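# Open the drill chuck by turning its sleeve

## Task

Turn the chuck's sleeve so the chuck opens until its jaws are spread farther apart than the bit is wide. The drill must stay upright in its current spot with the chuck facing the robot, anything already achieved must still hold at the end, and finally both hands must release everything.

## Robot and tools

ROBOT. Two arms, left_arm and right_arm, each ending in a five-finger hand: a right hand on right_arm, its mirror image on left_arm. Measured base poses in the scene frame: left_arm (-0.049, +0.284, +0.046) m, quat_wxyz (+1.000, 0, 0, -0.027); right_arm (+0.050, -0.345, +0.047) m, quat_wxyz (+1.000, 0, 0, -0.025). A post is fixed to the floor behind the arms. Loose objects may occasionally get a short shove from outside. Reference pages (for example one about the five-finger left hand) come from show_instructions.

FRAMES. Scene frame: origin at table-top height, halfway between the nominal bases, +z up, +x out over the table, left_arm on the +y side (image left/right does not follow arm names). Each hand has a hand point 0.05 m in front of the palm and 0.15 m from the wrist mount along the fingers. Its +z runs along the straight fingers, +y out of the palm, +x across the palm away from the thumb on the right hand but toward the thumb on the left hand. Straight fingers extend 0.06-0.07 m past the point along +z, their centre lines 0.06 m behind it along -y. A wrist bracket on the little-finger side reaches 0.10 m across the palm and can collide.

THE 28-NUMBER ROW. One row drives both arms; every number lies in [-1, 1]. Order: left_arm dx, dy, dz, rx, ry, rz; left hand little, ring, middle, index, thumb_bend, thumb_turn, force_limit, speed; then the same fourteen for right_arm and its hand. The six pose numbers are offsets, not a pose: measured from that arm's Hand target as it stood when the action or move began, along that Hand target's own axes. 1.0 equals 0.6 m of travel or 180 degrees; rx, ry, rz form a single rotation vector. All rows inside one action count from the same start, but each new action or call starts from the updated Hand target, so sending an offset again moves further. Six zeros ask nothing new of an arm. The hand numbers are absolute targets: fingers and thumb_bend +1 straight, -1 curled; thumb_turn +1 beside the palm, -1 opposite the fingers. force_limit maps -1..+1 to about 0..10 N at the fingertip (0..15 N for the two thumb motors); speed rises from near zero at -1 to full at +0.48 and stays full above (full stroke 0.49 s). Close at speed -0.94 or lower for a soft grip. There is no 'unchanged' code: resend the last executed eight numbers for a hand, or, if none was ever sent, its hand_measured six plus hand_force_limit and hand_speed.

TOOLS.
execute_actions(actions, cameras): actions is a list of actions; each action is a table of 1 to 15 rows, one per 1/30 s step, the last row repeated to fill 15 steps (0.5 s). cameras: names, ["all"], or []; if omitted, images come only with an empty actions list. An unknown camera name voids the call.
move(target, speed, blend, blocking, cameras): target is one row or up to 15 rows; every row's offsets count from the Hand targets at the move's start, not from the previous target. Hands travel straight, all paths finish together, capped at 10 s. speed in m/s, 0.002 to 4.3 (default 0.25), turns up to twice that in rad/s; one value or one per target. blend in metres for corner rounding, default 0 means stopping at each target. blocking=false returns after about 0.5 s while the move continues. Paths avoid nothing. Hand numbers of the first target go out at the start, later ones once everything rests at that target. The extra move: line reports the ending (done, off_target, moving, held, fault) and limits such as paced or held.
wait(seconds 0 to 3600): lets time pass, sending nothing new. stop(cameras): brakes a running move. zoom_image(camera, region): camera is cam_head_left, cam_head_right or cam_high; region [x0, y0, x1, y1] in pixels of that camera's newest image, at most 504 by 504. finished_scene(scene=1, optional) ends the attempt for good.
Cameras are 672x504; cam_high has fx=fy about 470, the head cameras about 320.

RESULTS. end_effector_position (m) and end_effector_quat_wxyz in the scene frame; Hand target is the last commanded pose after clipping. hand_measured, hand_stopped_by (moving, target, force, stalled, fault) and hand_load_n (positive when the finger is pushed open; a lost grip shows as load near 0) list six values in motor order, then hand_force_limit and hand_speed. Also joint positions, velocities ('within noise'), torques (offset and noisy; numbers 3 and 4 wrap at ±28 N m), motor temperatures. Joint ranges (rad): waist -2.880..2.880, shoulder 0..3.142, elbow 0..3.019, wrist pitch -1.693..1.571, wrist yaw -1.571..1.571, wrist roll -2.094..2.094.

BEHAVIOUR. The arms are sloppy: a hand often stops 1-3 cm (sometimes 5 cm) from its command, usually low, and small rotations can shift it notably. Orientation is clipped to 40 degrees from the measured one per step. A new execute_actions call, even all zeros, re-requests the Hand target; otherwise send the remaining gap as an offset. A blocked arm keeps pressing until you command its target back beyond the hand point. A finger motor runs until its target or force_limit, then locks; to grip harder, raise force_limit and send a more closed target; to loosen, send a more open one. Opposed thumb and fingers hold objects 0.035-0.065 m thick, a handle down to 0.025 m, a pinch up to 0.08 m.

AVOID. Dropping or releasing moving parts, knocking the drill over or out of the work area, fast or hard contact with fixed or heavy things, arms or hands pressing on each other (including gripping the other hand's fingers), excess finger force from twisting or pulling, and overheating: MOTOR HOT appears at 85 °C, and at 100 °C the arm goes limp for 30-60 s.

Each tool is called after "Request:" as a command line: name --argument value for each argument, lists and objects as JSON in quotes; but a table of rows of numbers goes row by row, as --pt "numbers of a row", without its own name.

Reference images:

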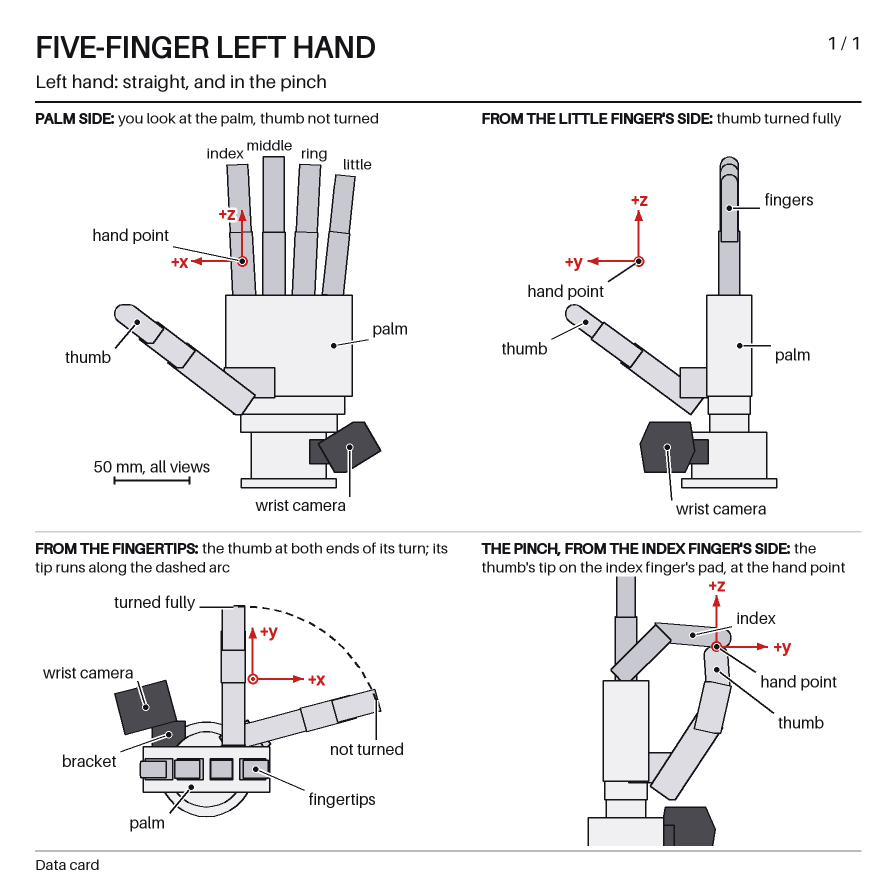

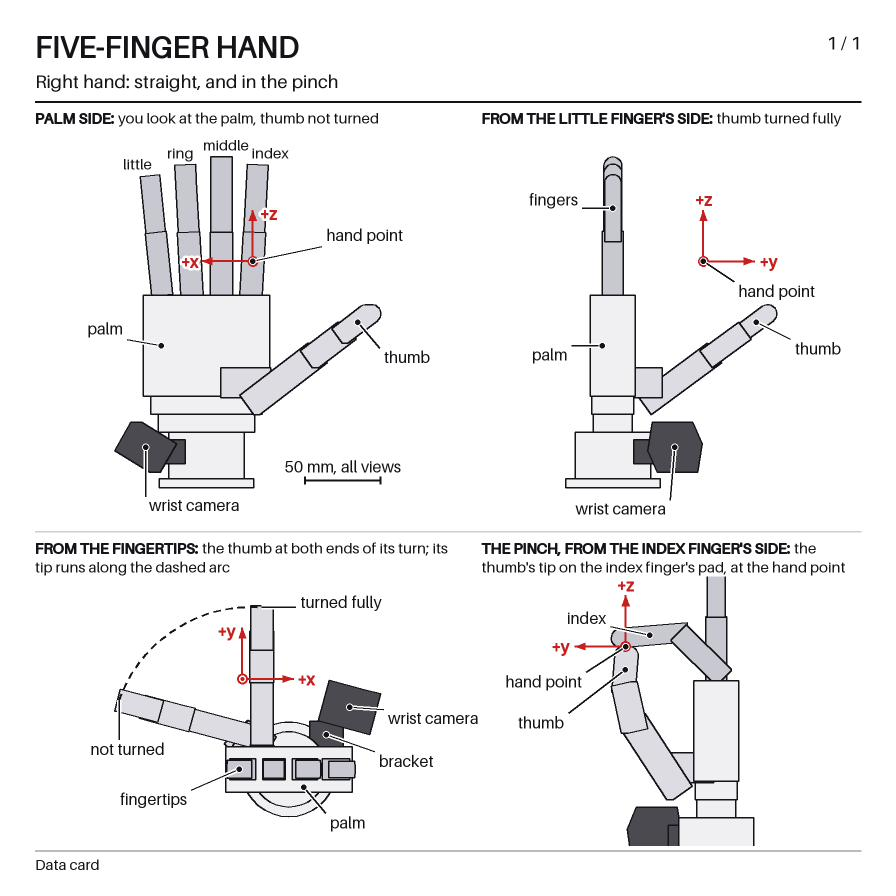

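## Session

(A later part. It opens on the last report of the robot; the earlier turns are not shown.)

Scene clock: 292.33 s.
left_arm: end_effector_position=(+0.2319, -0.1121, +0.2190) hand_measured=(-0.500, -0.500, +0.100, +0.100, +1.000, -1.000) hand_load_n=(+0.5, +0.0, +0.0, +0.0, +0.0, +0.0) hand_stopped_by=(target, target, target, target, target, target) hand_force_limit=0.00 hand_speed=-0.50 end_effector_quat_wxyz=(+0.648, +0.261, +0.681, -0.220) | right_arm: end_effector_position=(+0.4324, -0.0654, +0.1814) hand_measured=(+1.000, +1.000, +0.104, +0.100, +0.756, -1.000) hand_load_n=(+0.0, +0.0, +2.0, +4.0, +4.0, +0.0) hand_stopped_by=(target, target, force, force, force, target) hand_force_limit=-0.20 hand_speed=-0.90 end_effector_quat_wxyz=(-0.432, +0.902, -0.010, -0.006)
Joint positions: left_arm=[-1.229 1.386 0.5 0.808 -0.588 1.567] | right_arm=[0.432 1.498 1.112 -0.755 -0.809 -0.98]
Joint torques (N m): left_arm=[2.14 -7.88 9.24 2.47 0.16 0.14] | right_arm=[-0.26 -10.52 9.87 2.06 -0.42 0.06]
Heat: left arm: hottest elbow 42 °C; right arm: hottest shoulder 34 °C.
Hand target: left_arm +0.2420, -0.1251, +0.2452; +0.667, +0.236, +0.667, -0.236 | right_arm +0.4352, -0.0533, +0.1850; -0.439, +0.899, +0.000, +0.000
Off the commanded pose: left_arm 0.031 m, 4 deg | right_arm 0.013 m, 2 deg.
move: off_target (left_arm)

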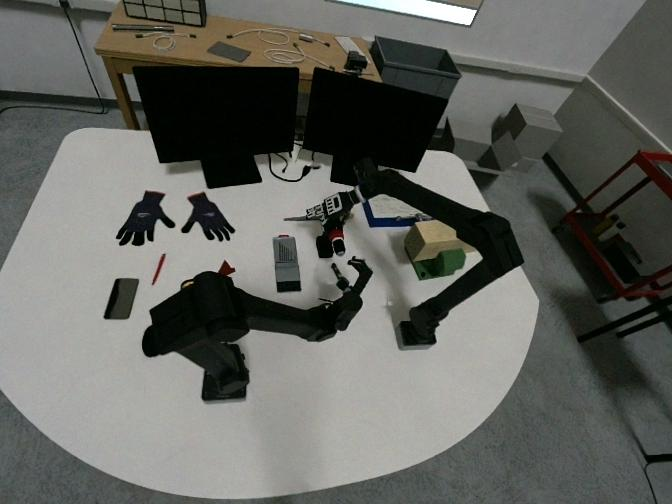

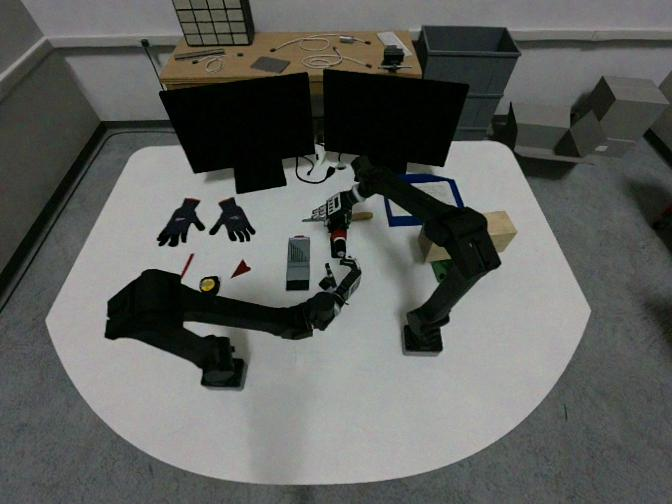

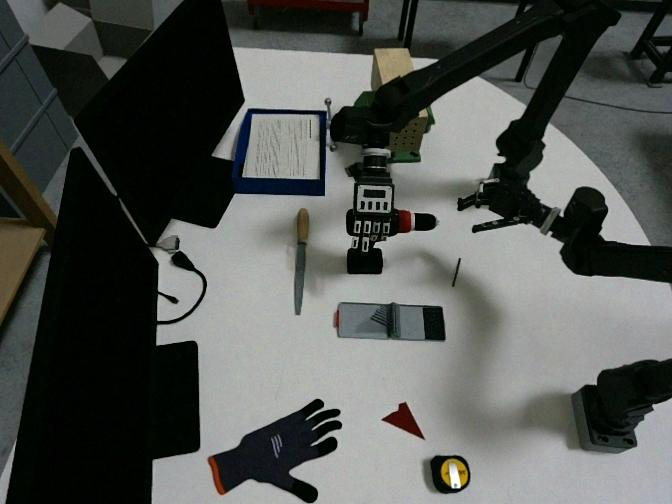

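Request:
move --target '[0.0567,0.0282,0.0137,0.0309,0.2043,0.2273,-0.5,-0.5,0.1,0.1,1,-1,0,-0.5,0,0,0,0,0,0,1,1,-0.35,-0.35,0.72,-1,-0.2,-0.9]' --speed 0.08 --cameras '["cam_high","cam_head_right","cam_head_left"]'

Request:
zoom_image --camera "cam_high" --region '[400, 160, 560, 310]'

Request:
zoom_image --camera "cam_head_right" --region '[290, 200, 410, 320]'

Request:
zoom_image --camera "cam_head_left" --region '[290, 200, 410, 320]'

Scene clock: 357.60 s.
left_arm: end_effector_position=(+0.2435, -0.1073, +0.1901) hand_measured=(-0.500, -0.500, +0.100, +0.100, +1.000, -1.000) hand_load_n=(+0.0, +0.0, +0.0, +0.0, +0.0, +0.0) hand_stopped_by=(target, target, target, target, target, target) hand_force_limit=0.00 hand_speed=-0.50 end_effector_quat_wxyz=(+0.442, +0.552, +0.705, +0.056) | right_arm: end_effector_position=(+0.4324, -0.0654, +0.1814) hand_measured=(+1.000, +1.000, +0.104, +0.100, +0.756, -1.000) hand_load_n=(+0.0, +0.0, +2.0, +4.0, +4.0, +0.0) hand_stopped_by=(target, target, force, force, force, target) hand_force_limit=-0.20 hand_speed=-0.90 end_effector_quat_wxyz=(-0.432, +0.902, -0.010, -0.006)
Joint positions: left_arm=[-1.204 1.372 0.762 -0.178 -0.555 1.875] | right_arm=[0.432 1.498 1.112 -0.755 -0.809 -0.98]
Joint torques (N m): left_arm=[2.14 -8.82 10.84 0.29 -0.33 0.26] | right_arm=[-0.03 -10.34 9.91 2.17 -0.44 0.07]
Heat: left arm: hottest elbow 42 °C; right arm: hottest shoulder 34 °C.
Hand target: left_arm +0.2590, -0.1171, +0.2112; +0.455, +0.542, +0.704, +0.061 | right_arm +0.4352, -0.0533, +0.1850; -0.439, +0.899, +0.000, +0.000
Off the commanded pose: left_arm 0.028 m, 2 deg | right_arm 0.013 m, 2 deg.
move: off_target (left_arm)

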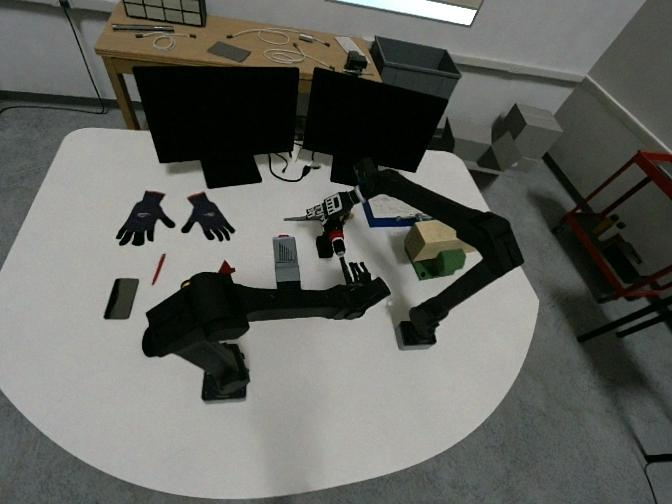

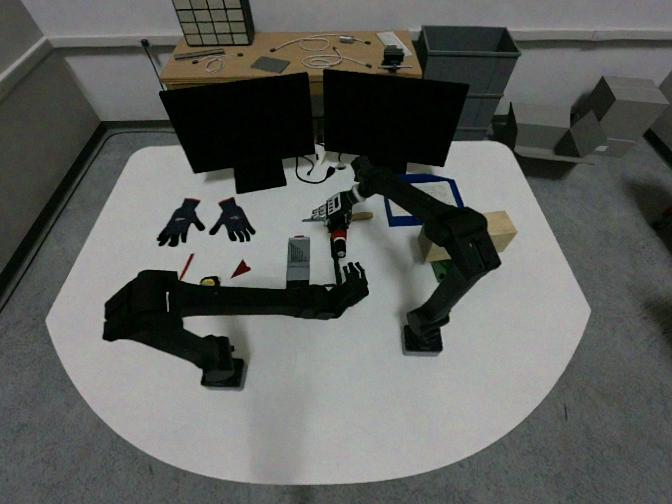

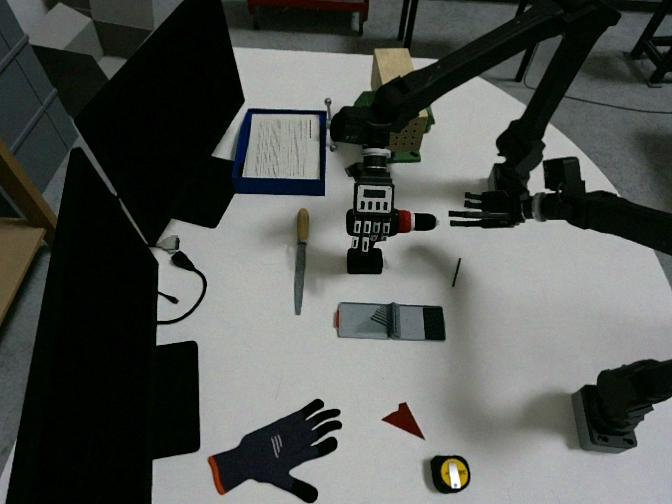

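Scaled by 3.150 from the camera's image (finer frame: 960x720).

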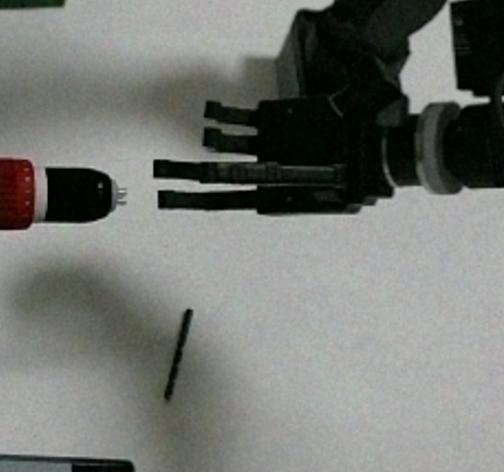

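Scaled by 4.200 from the camera's image (finer frame: 960x720).

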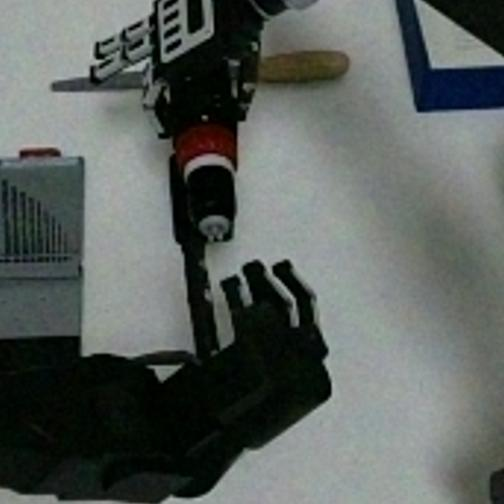

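Scaled by 4.200 from the camera's image (finer frame: 960x720).

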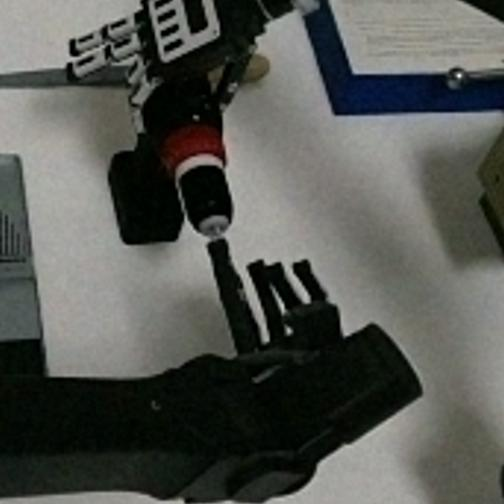

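Request:
move --target '[0.0165,0.04,0.0425,0,0,0,-0.5,-0.5,0.1,0.1,1,-1,0,-0.5,0,0,0,0,0,0,1,1,-0.35,-0.35,0.72,-1,-0.2,-0.9]' --speed 0.06 --cameras '["cam_high","cam_head_right","cam_head_left"]'

Request:
zoom_image --camera "cam_high" --region '[400, 180, 500, 260]'

Request:
zoom_image --camera "cam_head_right" --region '[300, 220, 380, 300]'

Request:
zoom_image --camera "cam_head_left" --region '[300, 220, 380, 300]'

Scene clock: 377.73 s.
left_arm: end_effector_position=(+0.2804, -0.0889, +0.1792) hand_measured=(-0.500, -0.500, +0.100, +0.100, +1.000, -1.000) hand_load_n=(+0.0, +0.0, +0.0, +0.5, +0.0, +0.0) hand_stopped_by=(target, target, target, target, target, target) hand_force_limit=0.00 hand_speed=-0.50 end_effector_quat_wxyz=(+0.426, +0.554, +0.712, +0.071) | right_arm: end_effector_position=(+0.4324, -0.0654, +0.1814) hand_measured=(+1.000, +1.000, +0.104, +0.100, +0.756, -1.000) hand_load_n=(+0.0, +0.0, +2.0, +4.0, +4.5, +0.0) hand_stopped_by=(target, target, force, force, force, target) hand_force_limit=-0.20 hand_speed=-0.90 end_effector_quat_wxyz=(-0.432, +0.902, -0.010, -0.006)
Joint positions: left_arm=[-1.101 1.395 0.762 -0.163 -0.498 1.944] | right_arm=[0.432 1.498 1.112 -0.755 -0.809 -0.98]
Joint torques (N m): left_arm=[1.96 -9.17 10.58 2.1 -0.04 0.28] | right_arm=[-0.21 -10.4 9.89 2.04 -0.43 0.05]
Heat: left arm: hottest elbow 43 °C; right arm: hottest shoulder 34 °C.
Hand target: left_arm +0.2940, -0.1097, +0.2046; +0.455, +0.542, +0.704, +0.061 | right_arm +0.4352, -0.0533, +0.1850; -0.439, +0.899, +0.000, +0.000
Off the commanded pose: left_arm 0.036 m, 4 deg | right_arm 0.013 m, 2 deg.
move: off_target (left_arm)

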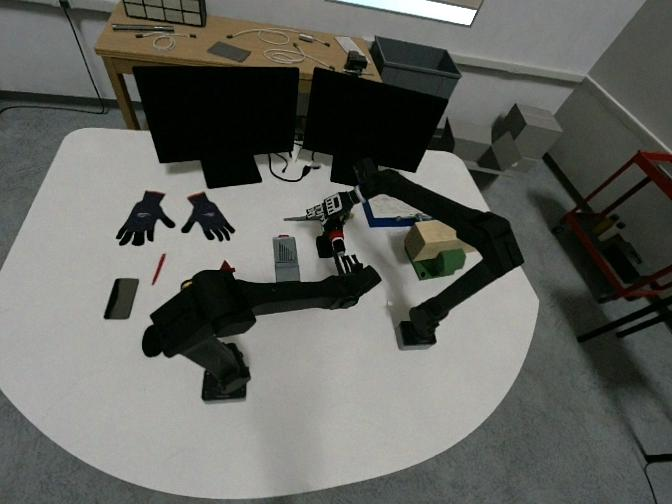

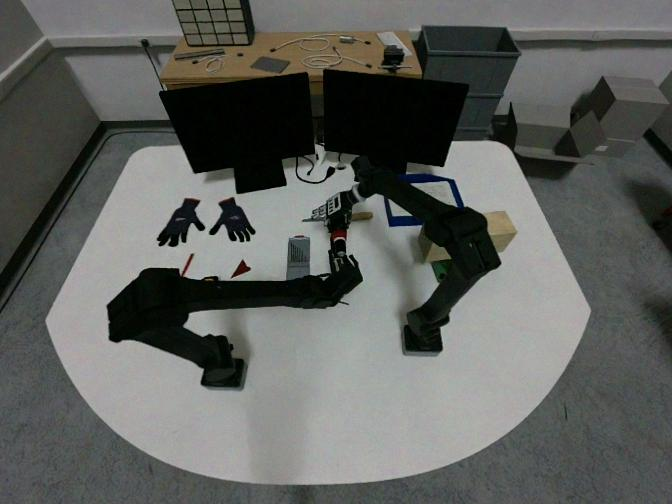

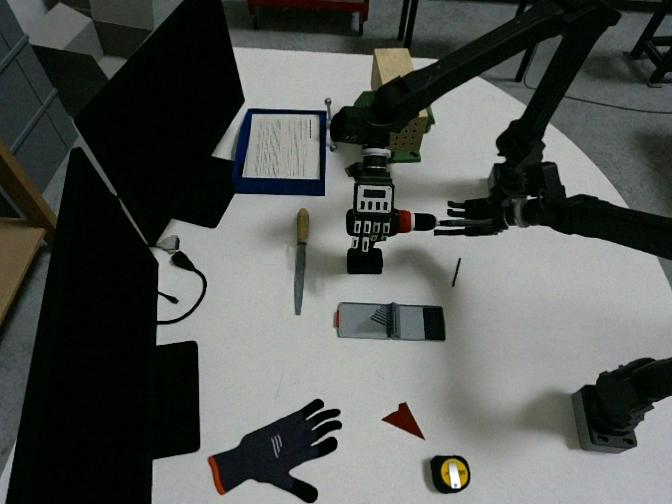

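Scaled by 5.040 from the camera's image (finer frame: 960x720).

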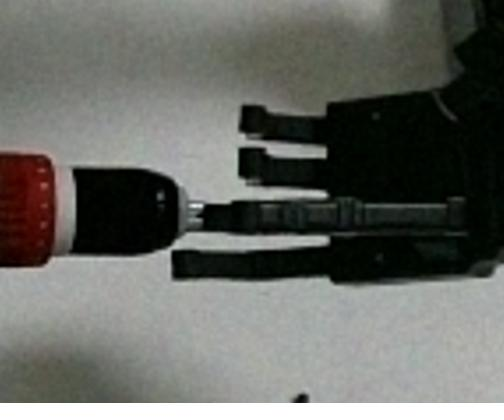

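Scaled by 6.300 from the camera's image (finer frame: 960x720).

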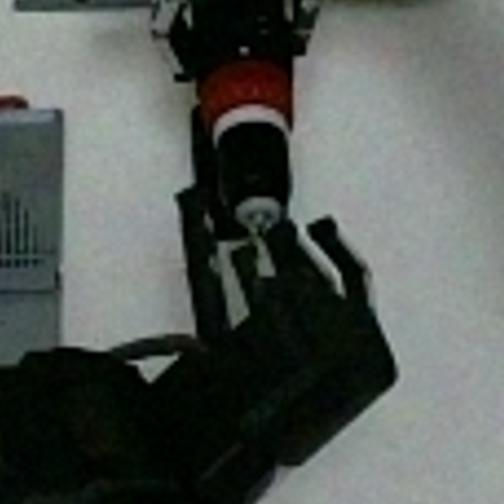

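Scaled by 6.300 from the camera's image (finer frame: 960x720).

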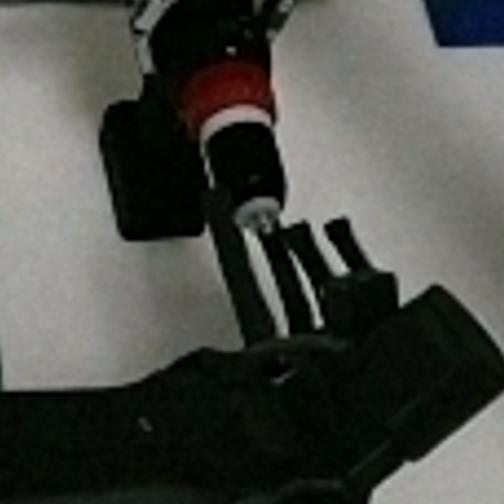

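Request:
move --target '[-0.0235,-0.003,0.003,0,0,0,-0.5,-0.5,0.1,0.1,1,-1,0,-0.5,0,0,0,0,0,0,1,1,-0.35,-0.35,0.72,-1,-0.2,-0.9]' --speed 0.05 --cameras '["cam_high","cam_head_right","cam_head_left"]'

Request:
zoom_image --camera "cam_high" --region '[400, 180, 500, 260]'

Request:
zoom_image --camera "cam_head_right" --region '[300, 220, 380, 300]'

Scene clock: 390.73 s.
left_arm: end_effector_position=(+0.2859, -0.1046, +0.1890) hand_measured=(-0.500, -0.500, +0.100, +0.100, +1.000, -1.000) hand_load_n=(+0.0, +0.0, +0.0, +0.0, +0.0, +0.0) hand_stopped_by=(target, target, target, target, target, target) hand_force_limit=0.00 hand_speed=-0.50 end_effector_quat_wxyz=(+0.434, +0.550, +0.710, +0.067) | right_arm: end_effector_position=(+0.4324, -0.0654, +0.1814) hand_measured=(+1.000, +1.000, +0.104, +0.100, +0.756, -1.000) hand_load_n=(+0.0, +0.0, +2.5, +3.5, +4.0, +0.0) hand_stopped_by=(target, target, force, force, force, target) hand_force_limit=-0.20 hand_speed=-0.90 end_effector_quat_wxyz=(-0.432, +0.902, -0.010, -0.006)
Joint positions: left_arm=[-1.104 1.417 0.805 -0.163 -0.499 1.944] | right_arm=[0.432 1.498 1.112 -0.755 -0.809 -0.98]
Joint torques (N m): left_arm=[0.91 -9.58 10.73 1.11 -0.31 0.17] | right_arm=[-0.09 -10.11 9.92 2.19 -0.42 0.07]
Heat: left arm: hottest elbow 43 °C; right arm: hottest shoulder 34 °C.
Hand target: left_arm +0.2940, -0.1227, +0.2106; +0.455, +0.542, +0.704, +0.061 | right_arm +0.4352, -0.0533, +0.1850; -0.439, +0.899, +0.000, +0.000
Off the commanded pose: left_arm 0.029 m, 3 deg | right_arm 0.013 m, 2 deg.
move: off_target (left_arm)

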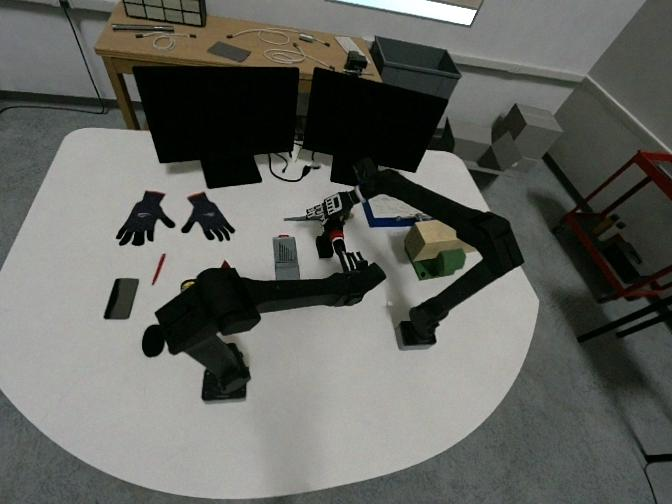

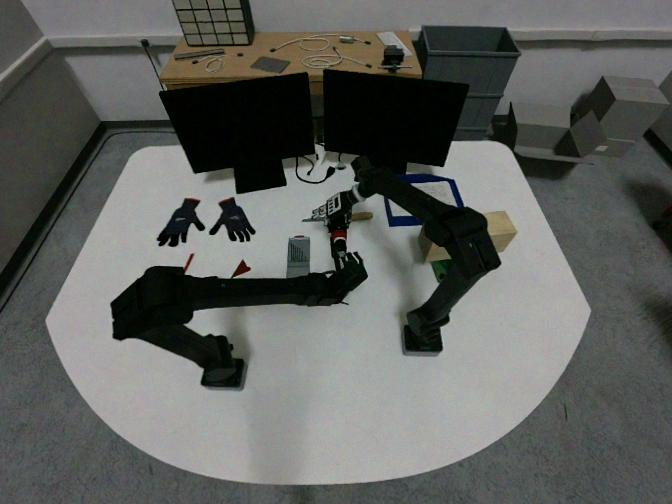

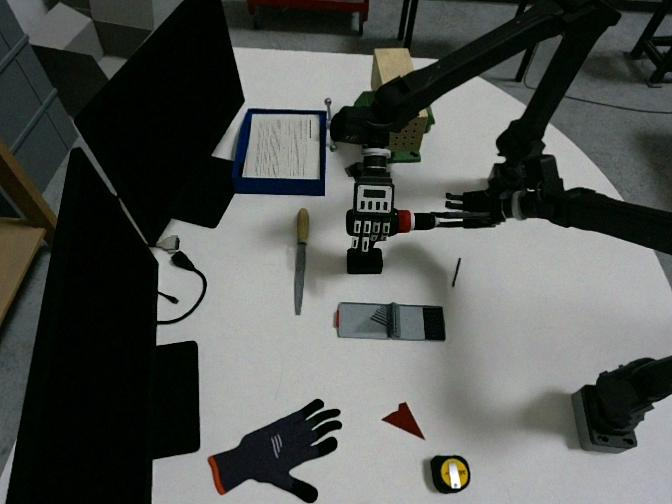

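Scaled by 5.040 from the camera's image (finer frame: 960x720).

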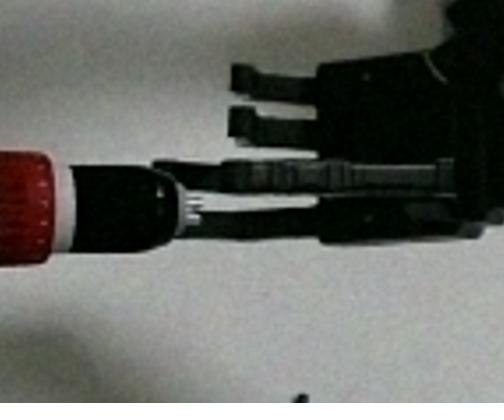

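Scaled by 6.300 from the camera's image (finer frame: 960x720).

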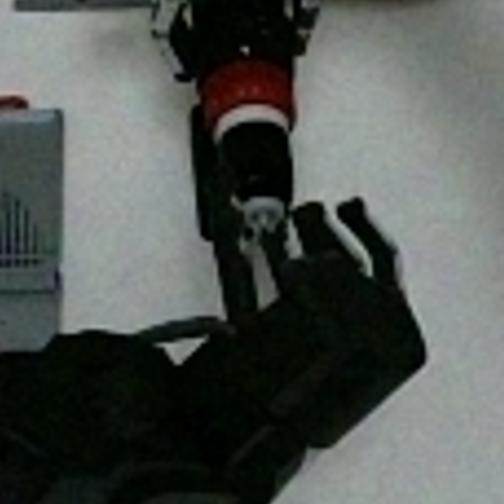

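Request:
move --target '[0.0107,0.0313,0.0323,0,0,0,-0.5,-0.5,0.1,0.1,1,-1,0,-0.5,0,0,0,0,0,0,1,1,-0.35,-0.35,0.72,-1,-0.2,-0.9]' --speed 0.05 --cameras '["cam_high","cam_head_right","cam_head_left"]'

Request:
zoom_image --camera "cam_high" --region '[380, 180, 480, 260]'

Request:
zoom_image --camera "cam_head_right" --region '[300, 220, 380, 300]'

Request:
zoom_image --camera "cam_head_left" --region '[300, 220, 380, 300]'

Scene clock: 404.33 s.
left_arm: end_effector_position=(+0.3004, -0.1023, +0.1796) hand_measured=(-0.500, -0.500, +0.100, +0.100, +1.000, -1.000) hand_load_n=(+0.0, +0.0, +0.0, +0.0, +0.0, +0.0) hand_stopped_by=(target, target, target, target, target, target) hand_force_limit=0.00 hand_speed=-0.50 end_effector_quat_wxyz=(+0.424, +0.559, +0.709, +0.066) | right_arm: end_effector_position=(+0.4324, -0.0654, +0.1814) hand_measured=(+1.000, +1.000, +0.104, +0.100, +0.756, -1.000) hand_load_n=(+0.0, +0.0, +2.5, +3.5, +4.5, +0.0) hand_stopped_by=(target, target, force, force, force, target) hand_force_limit=-0.20 hand_speed=-0.90 end_effector_quat_wxyz=(-0.432, +0.902, -0.010, -0.006)
Joint positions: left_arm=[-1.064 1.44 0.81 -0.15 -0.458 1.981] | right_arm=[0.432 1.498 1.112 -0.755 -0.809 -0.98]
Joint torques (N m): left_arm=[2.2 -9.82 10.81 2.13 -0.04 0.27] | right_arm=[-0.38 -10.46 9.94 2.09 -0.4 0.06]
Heat: left arm: hottest elbow 42 °C; right arm: hottest shoulder 34 °C.
Hand target: left_arm +0.3210, -0.1177, +0.2066; +0.455, +0.542, +0.704, +0.061 | right_arm +0.4352, -0.0533, +0.1850; -0.439, +0.899, +0.000, +0.000
Off the commanded pose: left_arm 0.037 m, 4 deg | right_arm 0.013 m, 2 deg.
move: off_target (left_arm)

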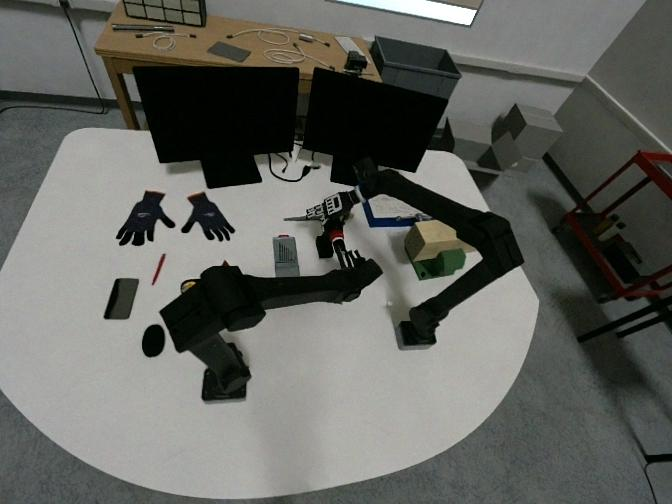

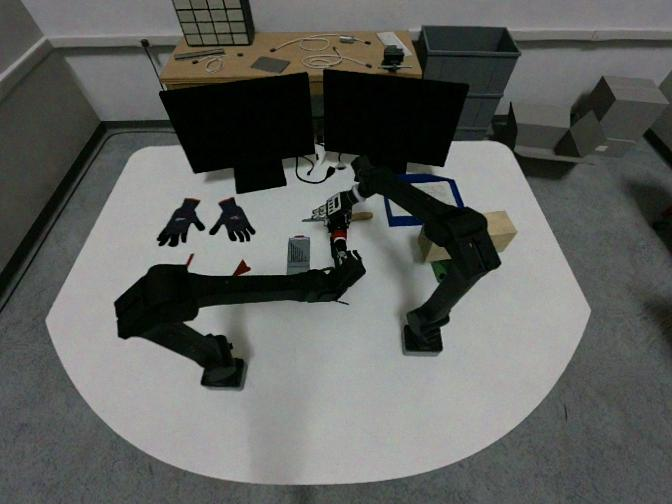

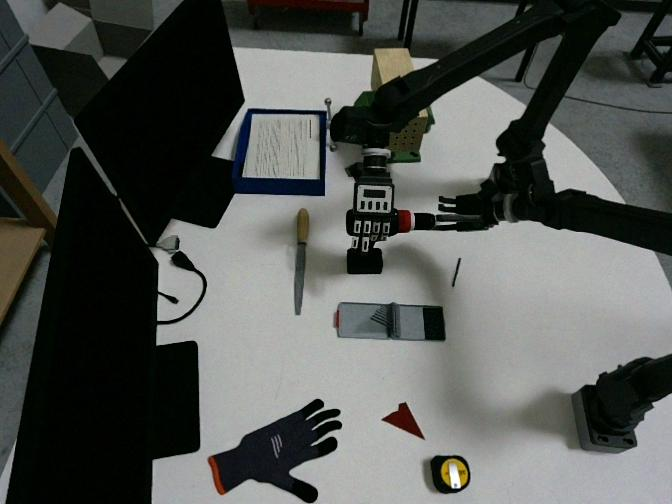

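Scaled by 5.040 from the camera's image (finer frame: 960x720).

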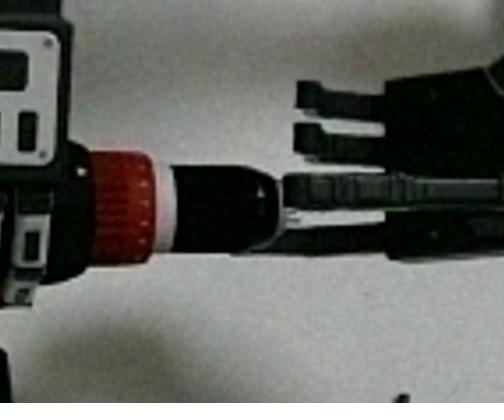

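Scaled by 6.300 from the camera's image (finer frame: 960x720).

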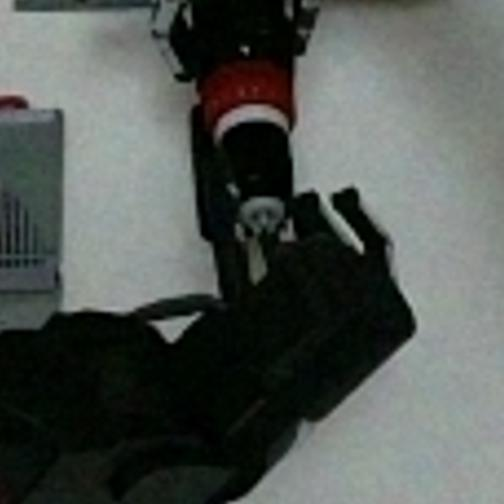

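Scaled by 6.300 from the camera's image (finer frame: 960x720).

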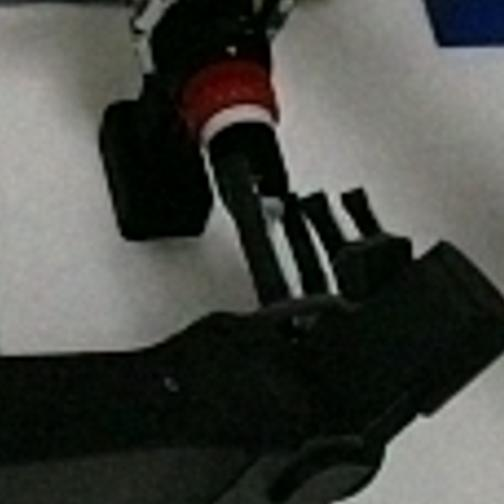

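Request:
move --target '[-0.0017,0.029,0.0133,0,0,0,-0.5,-0.5,0.1,0.1,1,-1,0,-0.5,0,0,0,0,0,0,1,1,-0.35,-0.35,0.72,-1,-0.2,-0.9]' --speed 0.05 --cameras '["cam_high","cam_head_right","cam_head_left"]'

Request:
zoom_image --camera "cam_high" --region '[380, 180, 480, 260]'

Request:
zoom_image --camera "cam_head_right" --region '[300, 220, 380, 300]'

Request:
zoom_image --camera "cam_head_left" --region '[300, 220, 380, 300]'

Scene clock: 412.67 s.
left_arm: end_effector_position=(+0.3134, -0.1033, +0.1823) hand_measured=(-0.500, -0.500, +0.100, +0.100, +1.000, -1.000) hand_load_n=(+0.0, +0.0, +1.0, +0.0, +0.0, +0.0) hand_stopped_by=(target, target, target, target, target, target) hand_force_limit=0.00 hand_speed=-0.50 end_effector_quat_wxyz=(+0.423, +0.563, +0.708, +0.061) | right_arm: end_effector_position=(+0.4324, -0.0654, +0.1814) hand_measured=(+1.000, +1.000, +0.104, +0.100, +0.756, -1.000) hand_load_n=(+0.0, +0.0, +3.0, +4.0, +4.0, +0.0) hand_stopped_by=(target, target, force, force, force, target) hand_force_limit=-0.20 hand_speed=-0.90 end_effector_quat_wxyz=(-0.432, +0.902, -0.010, -0.006)
Joint positions: left_arm=[-1.032 1.446 0.827 -0.15 -0.423 2.009] | right_arm=[0.432 1.498 1.112 -0.755 -0.809 -0.98]
Joint torques (N m): left_arm=[2.84 -10.23 11.18 1.96 -0.17 0.3] | right_arm=[-0.5 -10.4 9.94 2.09 -0.42 0.07]
Heat: left arm: hottest elbow 42 °C; right arm: hottest shoulder 34 °C.
Hand target: left_arm +0.3389, -0.1147, +0.2126; +0.455, +0.542, +0.704, +0.061 | right_arm +0.4352, -0.0533, +0.1850; -0.439, +0.899, +0.000, +0.000
Off the commanded pose: left_arm 0.041 m, 4 deg | right_arm 0.013 m, 2 deg.
move: off_target (left_arm)

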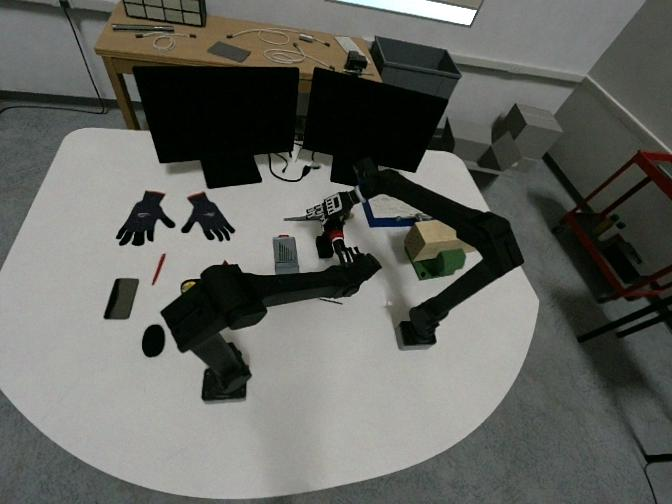

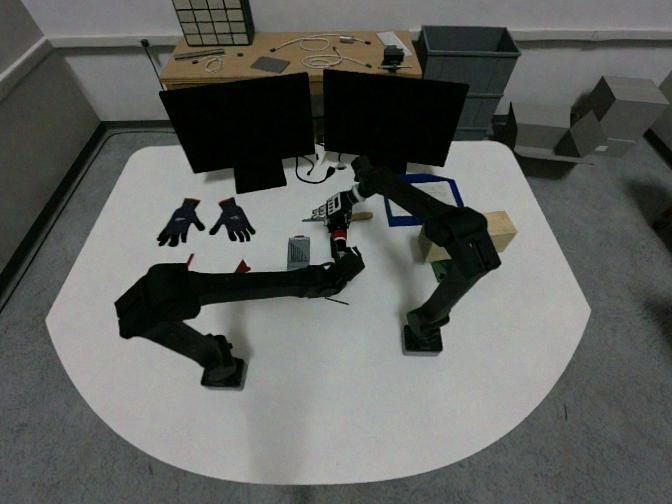

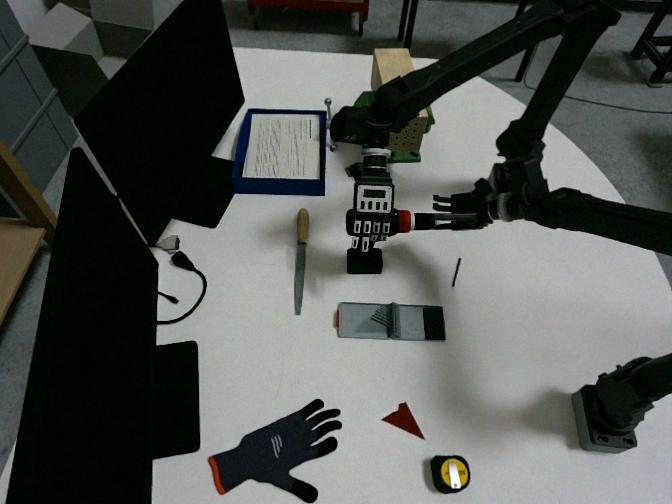

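Scaled by 5.040 from the camera's image (finer frame: 960x720).

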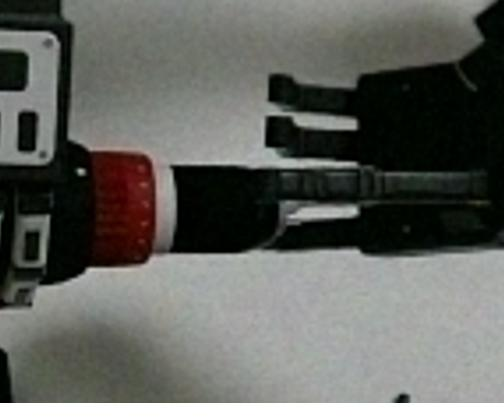

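Scaled by 6.300 from the camera's image (finer frame: 960x720).

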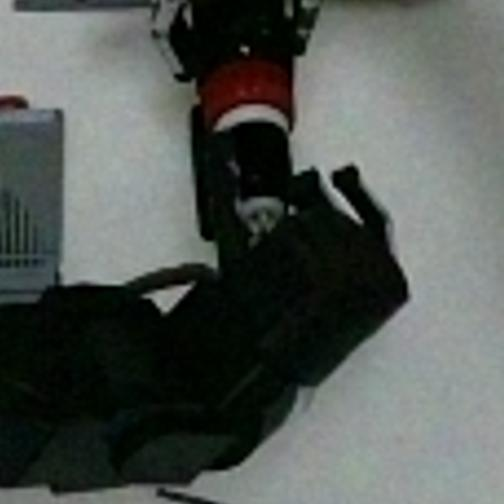

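Scaled by 6.300 from the camera's image (finer frame: 960x720).

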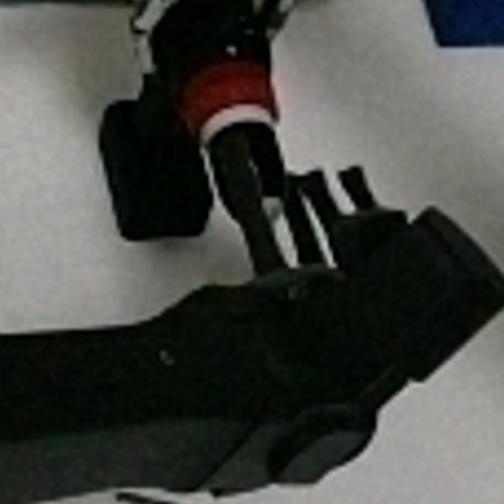

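Request:
execute_actions --actions '[[[0,0,0,0,0,0,-0.5,-0.5,0.1,0.1,0.6,-1,-0.85,-0.92,0,0,0,0,0,0,1,1,-0.35,-0.35,0.72,-1,-0.2,-0.9]],[[0,0,0,0,0,0,-0.5,-0.5,0.1,0.1,0.6,-1,-0.85,-0.92,0,0,0,0,0,0,1,1,-0.35,-0.35,0.72,-1,-0.2,-0.9]],[[0,0,0,0,0,0,-0.5,-0.5,0.1,0.1,0.6,-1,-0.85,-0.92,0,0,0,0,0,0,1,1,-0.35,-0.35,0.72,-1,-0.2,-0.9]]]'

Scene clock: 420.70 s.
left_arm: end_effector_position=(+0.3134, -0.1033, +0.1823) hand_measured=(-0.500, -0.500, +0.100, +0.100, +0.600, -1.000) hand_load_n=(+0.0, +0.0, +1.0, +0.0, +0.0, +0.0) hand_stopped_by=(target, target, target, target, target, target) hand_force_limit=-0.85 hand_speed=-0.92 end_effector_quat_wxyz=(+0.423, +0.563, +0.708, +0.061) | right_arm: end_effector_position=(+0.4324, -0.0654, +0.1814) hand_measured=(+1.000, +1.000, +0.104, +0.100, +0.756, -1.000) hand_load_n=(-0.5, +0.0, +2.5, +4.0, +4.0, +0.0) hand_stopped_by=(target, target, force, force, force, target) hand_force_limit=-0.20 hand_speed=-0.90 end_effector_quat_wxyz=(-0.432, +0.902, -0.010, -0.006)
Joint positions: left_arm=[-1.032 1.446 0.827 -0.15 -0.423 2.009] | right_arm=[0.432 1.498 1.112 -0.755 -0.809 -0.98]
Joint torques (N m): left_arm=[2.84 -10.29 11.14 1.96 -0.16 0.3] | right_arm=[-0.26 -10.64 9.98 2.13 -0.43 0.08]
Heat: left arm: hottest elbow 42 °C; right arm: hottest shoulder 34 °C.
Hand target: left_arm +0.3389, -0.1147, +0.2126; +0.455, +0.542, +0.704, +0.061 | right_arm +0.4352, -0.0533, +0.1850; -0.439, +0.899, +0.000, +0.000
Off the commanded pose: left_arm 0.041 m, 4 deg | right_arm 0.013 m, 2 deg.

Request:
execute_actions --actions '[]'

Request:
zoom_image --camera "cam_head_left" --region '[310, 210, 370, 270]'

Request:
zoom_image --camera "cam_high" --region '[400, 190, 460, 250]'

Request:
zoom_image --camera "cam_head_right" --region '[310, 210, 370, 270]'

Scene clock: 423.80 s.
left_arm: end_effector_position=(+0.3134, -0.1033, +0.1823) hand_measured=(-0.500, -0.500, +0.100, +0.100, +0.600, -1.000) hand_load_n=(+0.0, +0.0, +1.0, +0.0, +0.0, +0.0) hand_stopped_by=(target, target, target, target, target, target) hand_force_limit=-0.85 hand_speed=-0.92 end_effector_quat_wxyz=(+0.423, +0.563, +0.708, +0.061) | right_arm: end_effector_position=(+0.4324, -0.0654, +0.1814) hand_measured=(+1.000, +1.000, +0.104, +0.100, +0.756, -1.000) hand_load_n=(+0.0, +0.0, +3.0, +3.5, +4.0, -0.5) hand_stopped_by=(target, target, force, force, force, target) hand_force_limit=-0.20 hand_speed=-0.90 end_effector_quat_wxyz=(-0.432, +0.902, -0.010, -0.006)
Joint positions: left_arm=[-1.032 1.446 0.827 -0.15 -0.423 2.009] | right_arm=[0.432 1.498 1.112 -0.755 -0.809 -0.98]
Joint velocities: within noise
Joint torques (N m): left_arm=[2.78 -10.23 11.17 1.95 -0.16 0.3] | right_arm=[-0.15 -10.64 9.95 2.06 -0.43 0.06]
Motor temperatures (°C): left_arm=[33 38 42 32 30 29] | right_arm=[32 34 34 33 32 30]
Heat: left arm: hottest elbow 42 °C; right arm: hottest shoulder 34 °C.
Hand target: left_arm +0.3389, -0.1147, +0.2126; +0.455, +0.542, +0.704, +0.061 | right_arm +0.4352, -0.0533, +0.1850; -0.439, +0.899, +0.000, +0.000
Off the commanded pose: left_arm 0.041 m, 4 deg | right_arm 0.013 m, 2 deg.

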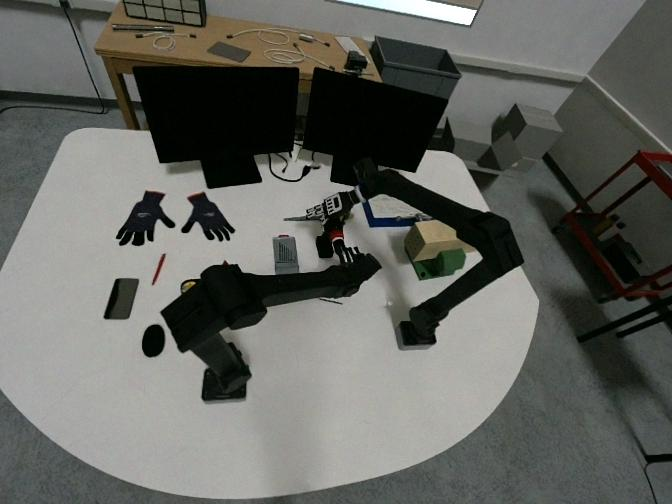

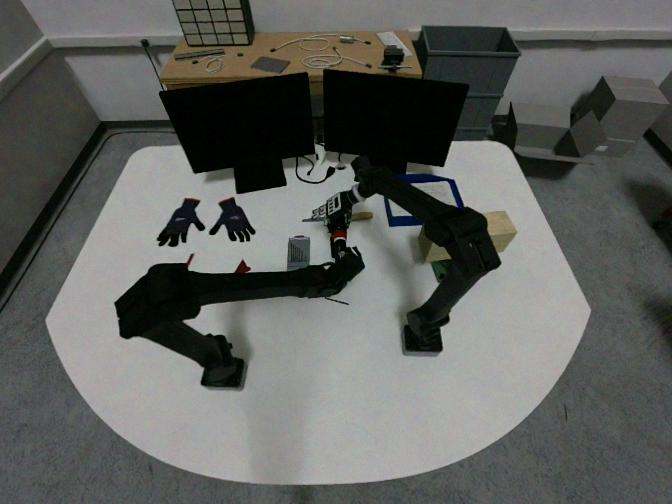

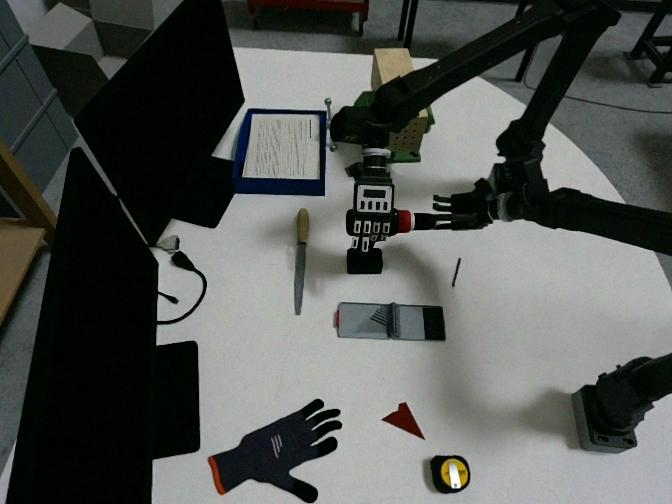

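Scaled by 8.400 from the camera's image (finer frame: 960x720).

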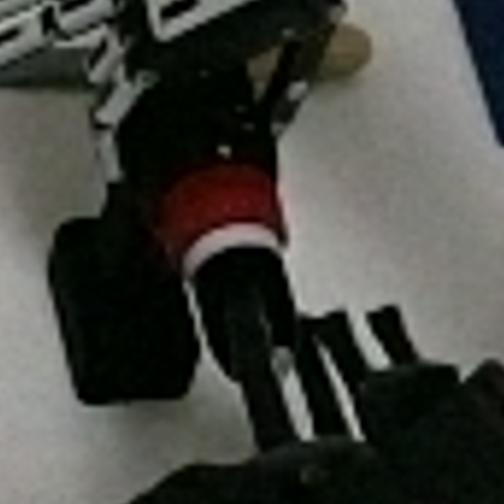

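Scaled by 8.400 from the camera's image (finer frame: 960x720).

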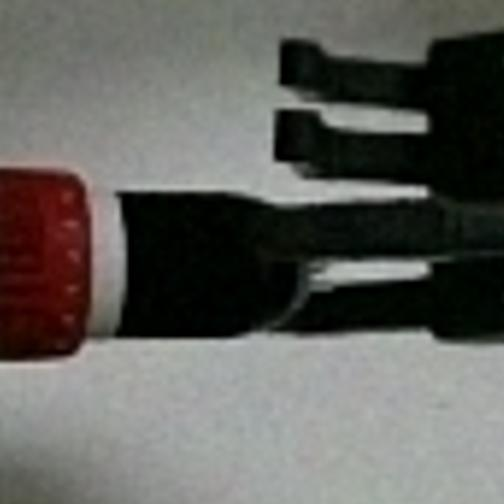

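Scaled by 8.400 from the camera's image (finer frame: 960x720).

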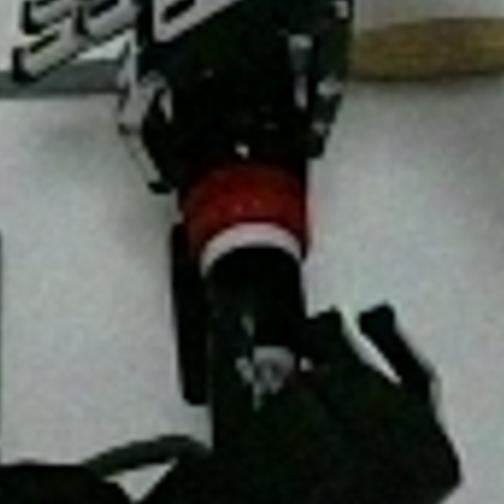

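Request:
move --target '[0,-0.0094,0.0094,0,0,0,-0.5,-0.5,0.1,0.1,0.6,-1,-0.85,-0.92,0,0,0,0,0,0,1,1,-0.35,-0.35,0.72,-1,-0.2,-0.9]' --speed 0.05

Scene clock: 430.73 s.
left_arm: end_effector_position=(+0.3172, -0.1060, +0.1791) hand_measured=(-0.500, -0.500, +0.100, +0.100, +0.600, -1.000) hand_load_n=(+0.0, +0.0, +0.5, +0.0, +0.5, +0.0) hand_stopped_by=(target, target, target, target, target, target) hand_force_limit=-0.85 hand_speed=-0.92 end_effector_quat_wxyz=(+0.424, +0.561, +0.708, +0.063) | right_arm: end_effector_position=(+0.4324, -0.0654, +0.1814) hand_measured=(+1.000, +1.000, +0.104, +0.100, +0.756, -1.000) hand_load_n=(-0.5, +0.0, +3.0, +4.0, +4.0, +0.0) hand_stopped_by=(target, target, force, force, force, target) hand_force_limit=-0.20 hand_speed=-0.90 end_effector_quat_wxyz=(-0.432, +0.902, -0.010, -0.006)
Joint positions: left_arm=[-1.029 1.464 0.834 -0.138 -0.426 2.009] | right_arm=[0.432 1.498 1.112 -0.755 -0.809 -0.98]
Joint torques (N m): left_arm=[2.08 -10.23 10.74 2.17 -0.19 0.25] | right_arm=[-0.38 -10.99 9.88 2.09 -0.44 0.09]
Heat: left arm: hottest elbow 42 °C; right arm: hottest shoulder 34 °C.
Hand target: left_arm +0.3389, -0.1193, +0.2061; +0.455, +0.542, +0.704, +0.061 | right_arm +0.4352, -0.0533, +0.1850; -0.439, +0.899, +0.000, +0.000
Off the commanded pose: left_arm 0.037 m, 4 deg | right_arm 0.013 m, 2 deg.
move: off_target (left_arm)

Request:
execute_actions --actions '[[[0,0,0,0,0,0,-0.5,-0.5,-0.6,-0.6,0.1,-1,-0.7,-0.92,0,0,0,0,0,0,1,1,-0.35,-0.35,0.72,-1,-0.2,-0.9]],[[0,0,0,0,0,0,-0.5,-0.5,-0.6,-0.6,0.1,-1,-0.7,-0.92,0,0,0,0,0,0,1,1,-0.35,-0.35,0.72,-1,-0.2,-0.9]],[[0,0,0,0,0,0,-0.5,-0.5,-0.6,-0.6,0.1,-1,-0.7,-0.92,0,0,0,0,0,0,1,1,-0.35,-0.35,0.72,-1,-0.2,-0.9]]]'

Scene clock: 436.47 s.
left_arm: end_effector_position=(+0.3173, -0.1058, +0.1793) hand_measured=(-0.500, -0.500, +0.048, +0.042, +0.572, -1.000) hand_load_n=(+0.0, +0.0, +1.5, +2.0, +2.5, +0.0) hand_stopped_by=(target, target, force, force, force, target) hand_force_limit=-0.70 hand_speed=-0.92 end_effector_quat_wxyz=(+0.424, +0.561, +0.708, +0.064) | right_arm: end_effector_position=(+0.4324, -0.0654, +0.1814) hand_measured=(+1.000, +1.000, +0.104, +0.100, +0.756, -1.000) hand_load_n=(+0.0, +0.0, +3.0, +3.5, +4.0, +0.0) hand_stopped_by=(target, target, force, force, force, target) hand_force_limit=-0.20 hand_speed=-0.90 end_effector_quat_wxyz=(-0.432, +0.902, -0.010, -0.006)
Joint positions: left_arm=[-1.029 1.464 0.834 -0.138 -0.427 2.01] | right_arm=[0.432 1.498 1.112 -0.755 -0.809 -0.98]
Joint torques (N m): left_arm=[2.2 -10.17 10.74 2.13 -0.13 0.24] | right_arm=[-0.26 -10.29 9.89 2.13 -0.41 0.07]
Heat: left arm: hottest elbow 42 °C; right arm: hottest shoulder 34 °C.
Hand target: left_arm +0.3389, -0.1193, +0.2061; +0.455, +0.542, +0.704, +0.061 | right_arm +0.4352, -0.0533, +0.1850; -0.439, +0.899, +0.000, +0.000
Off the commanded pose: left_arm 0.037 m, 4 deg | right_arm 0.013 m, 2 deg.


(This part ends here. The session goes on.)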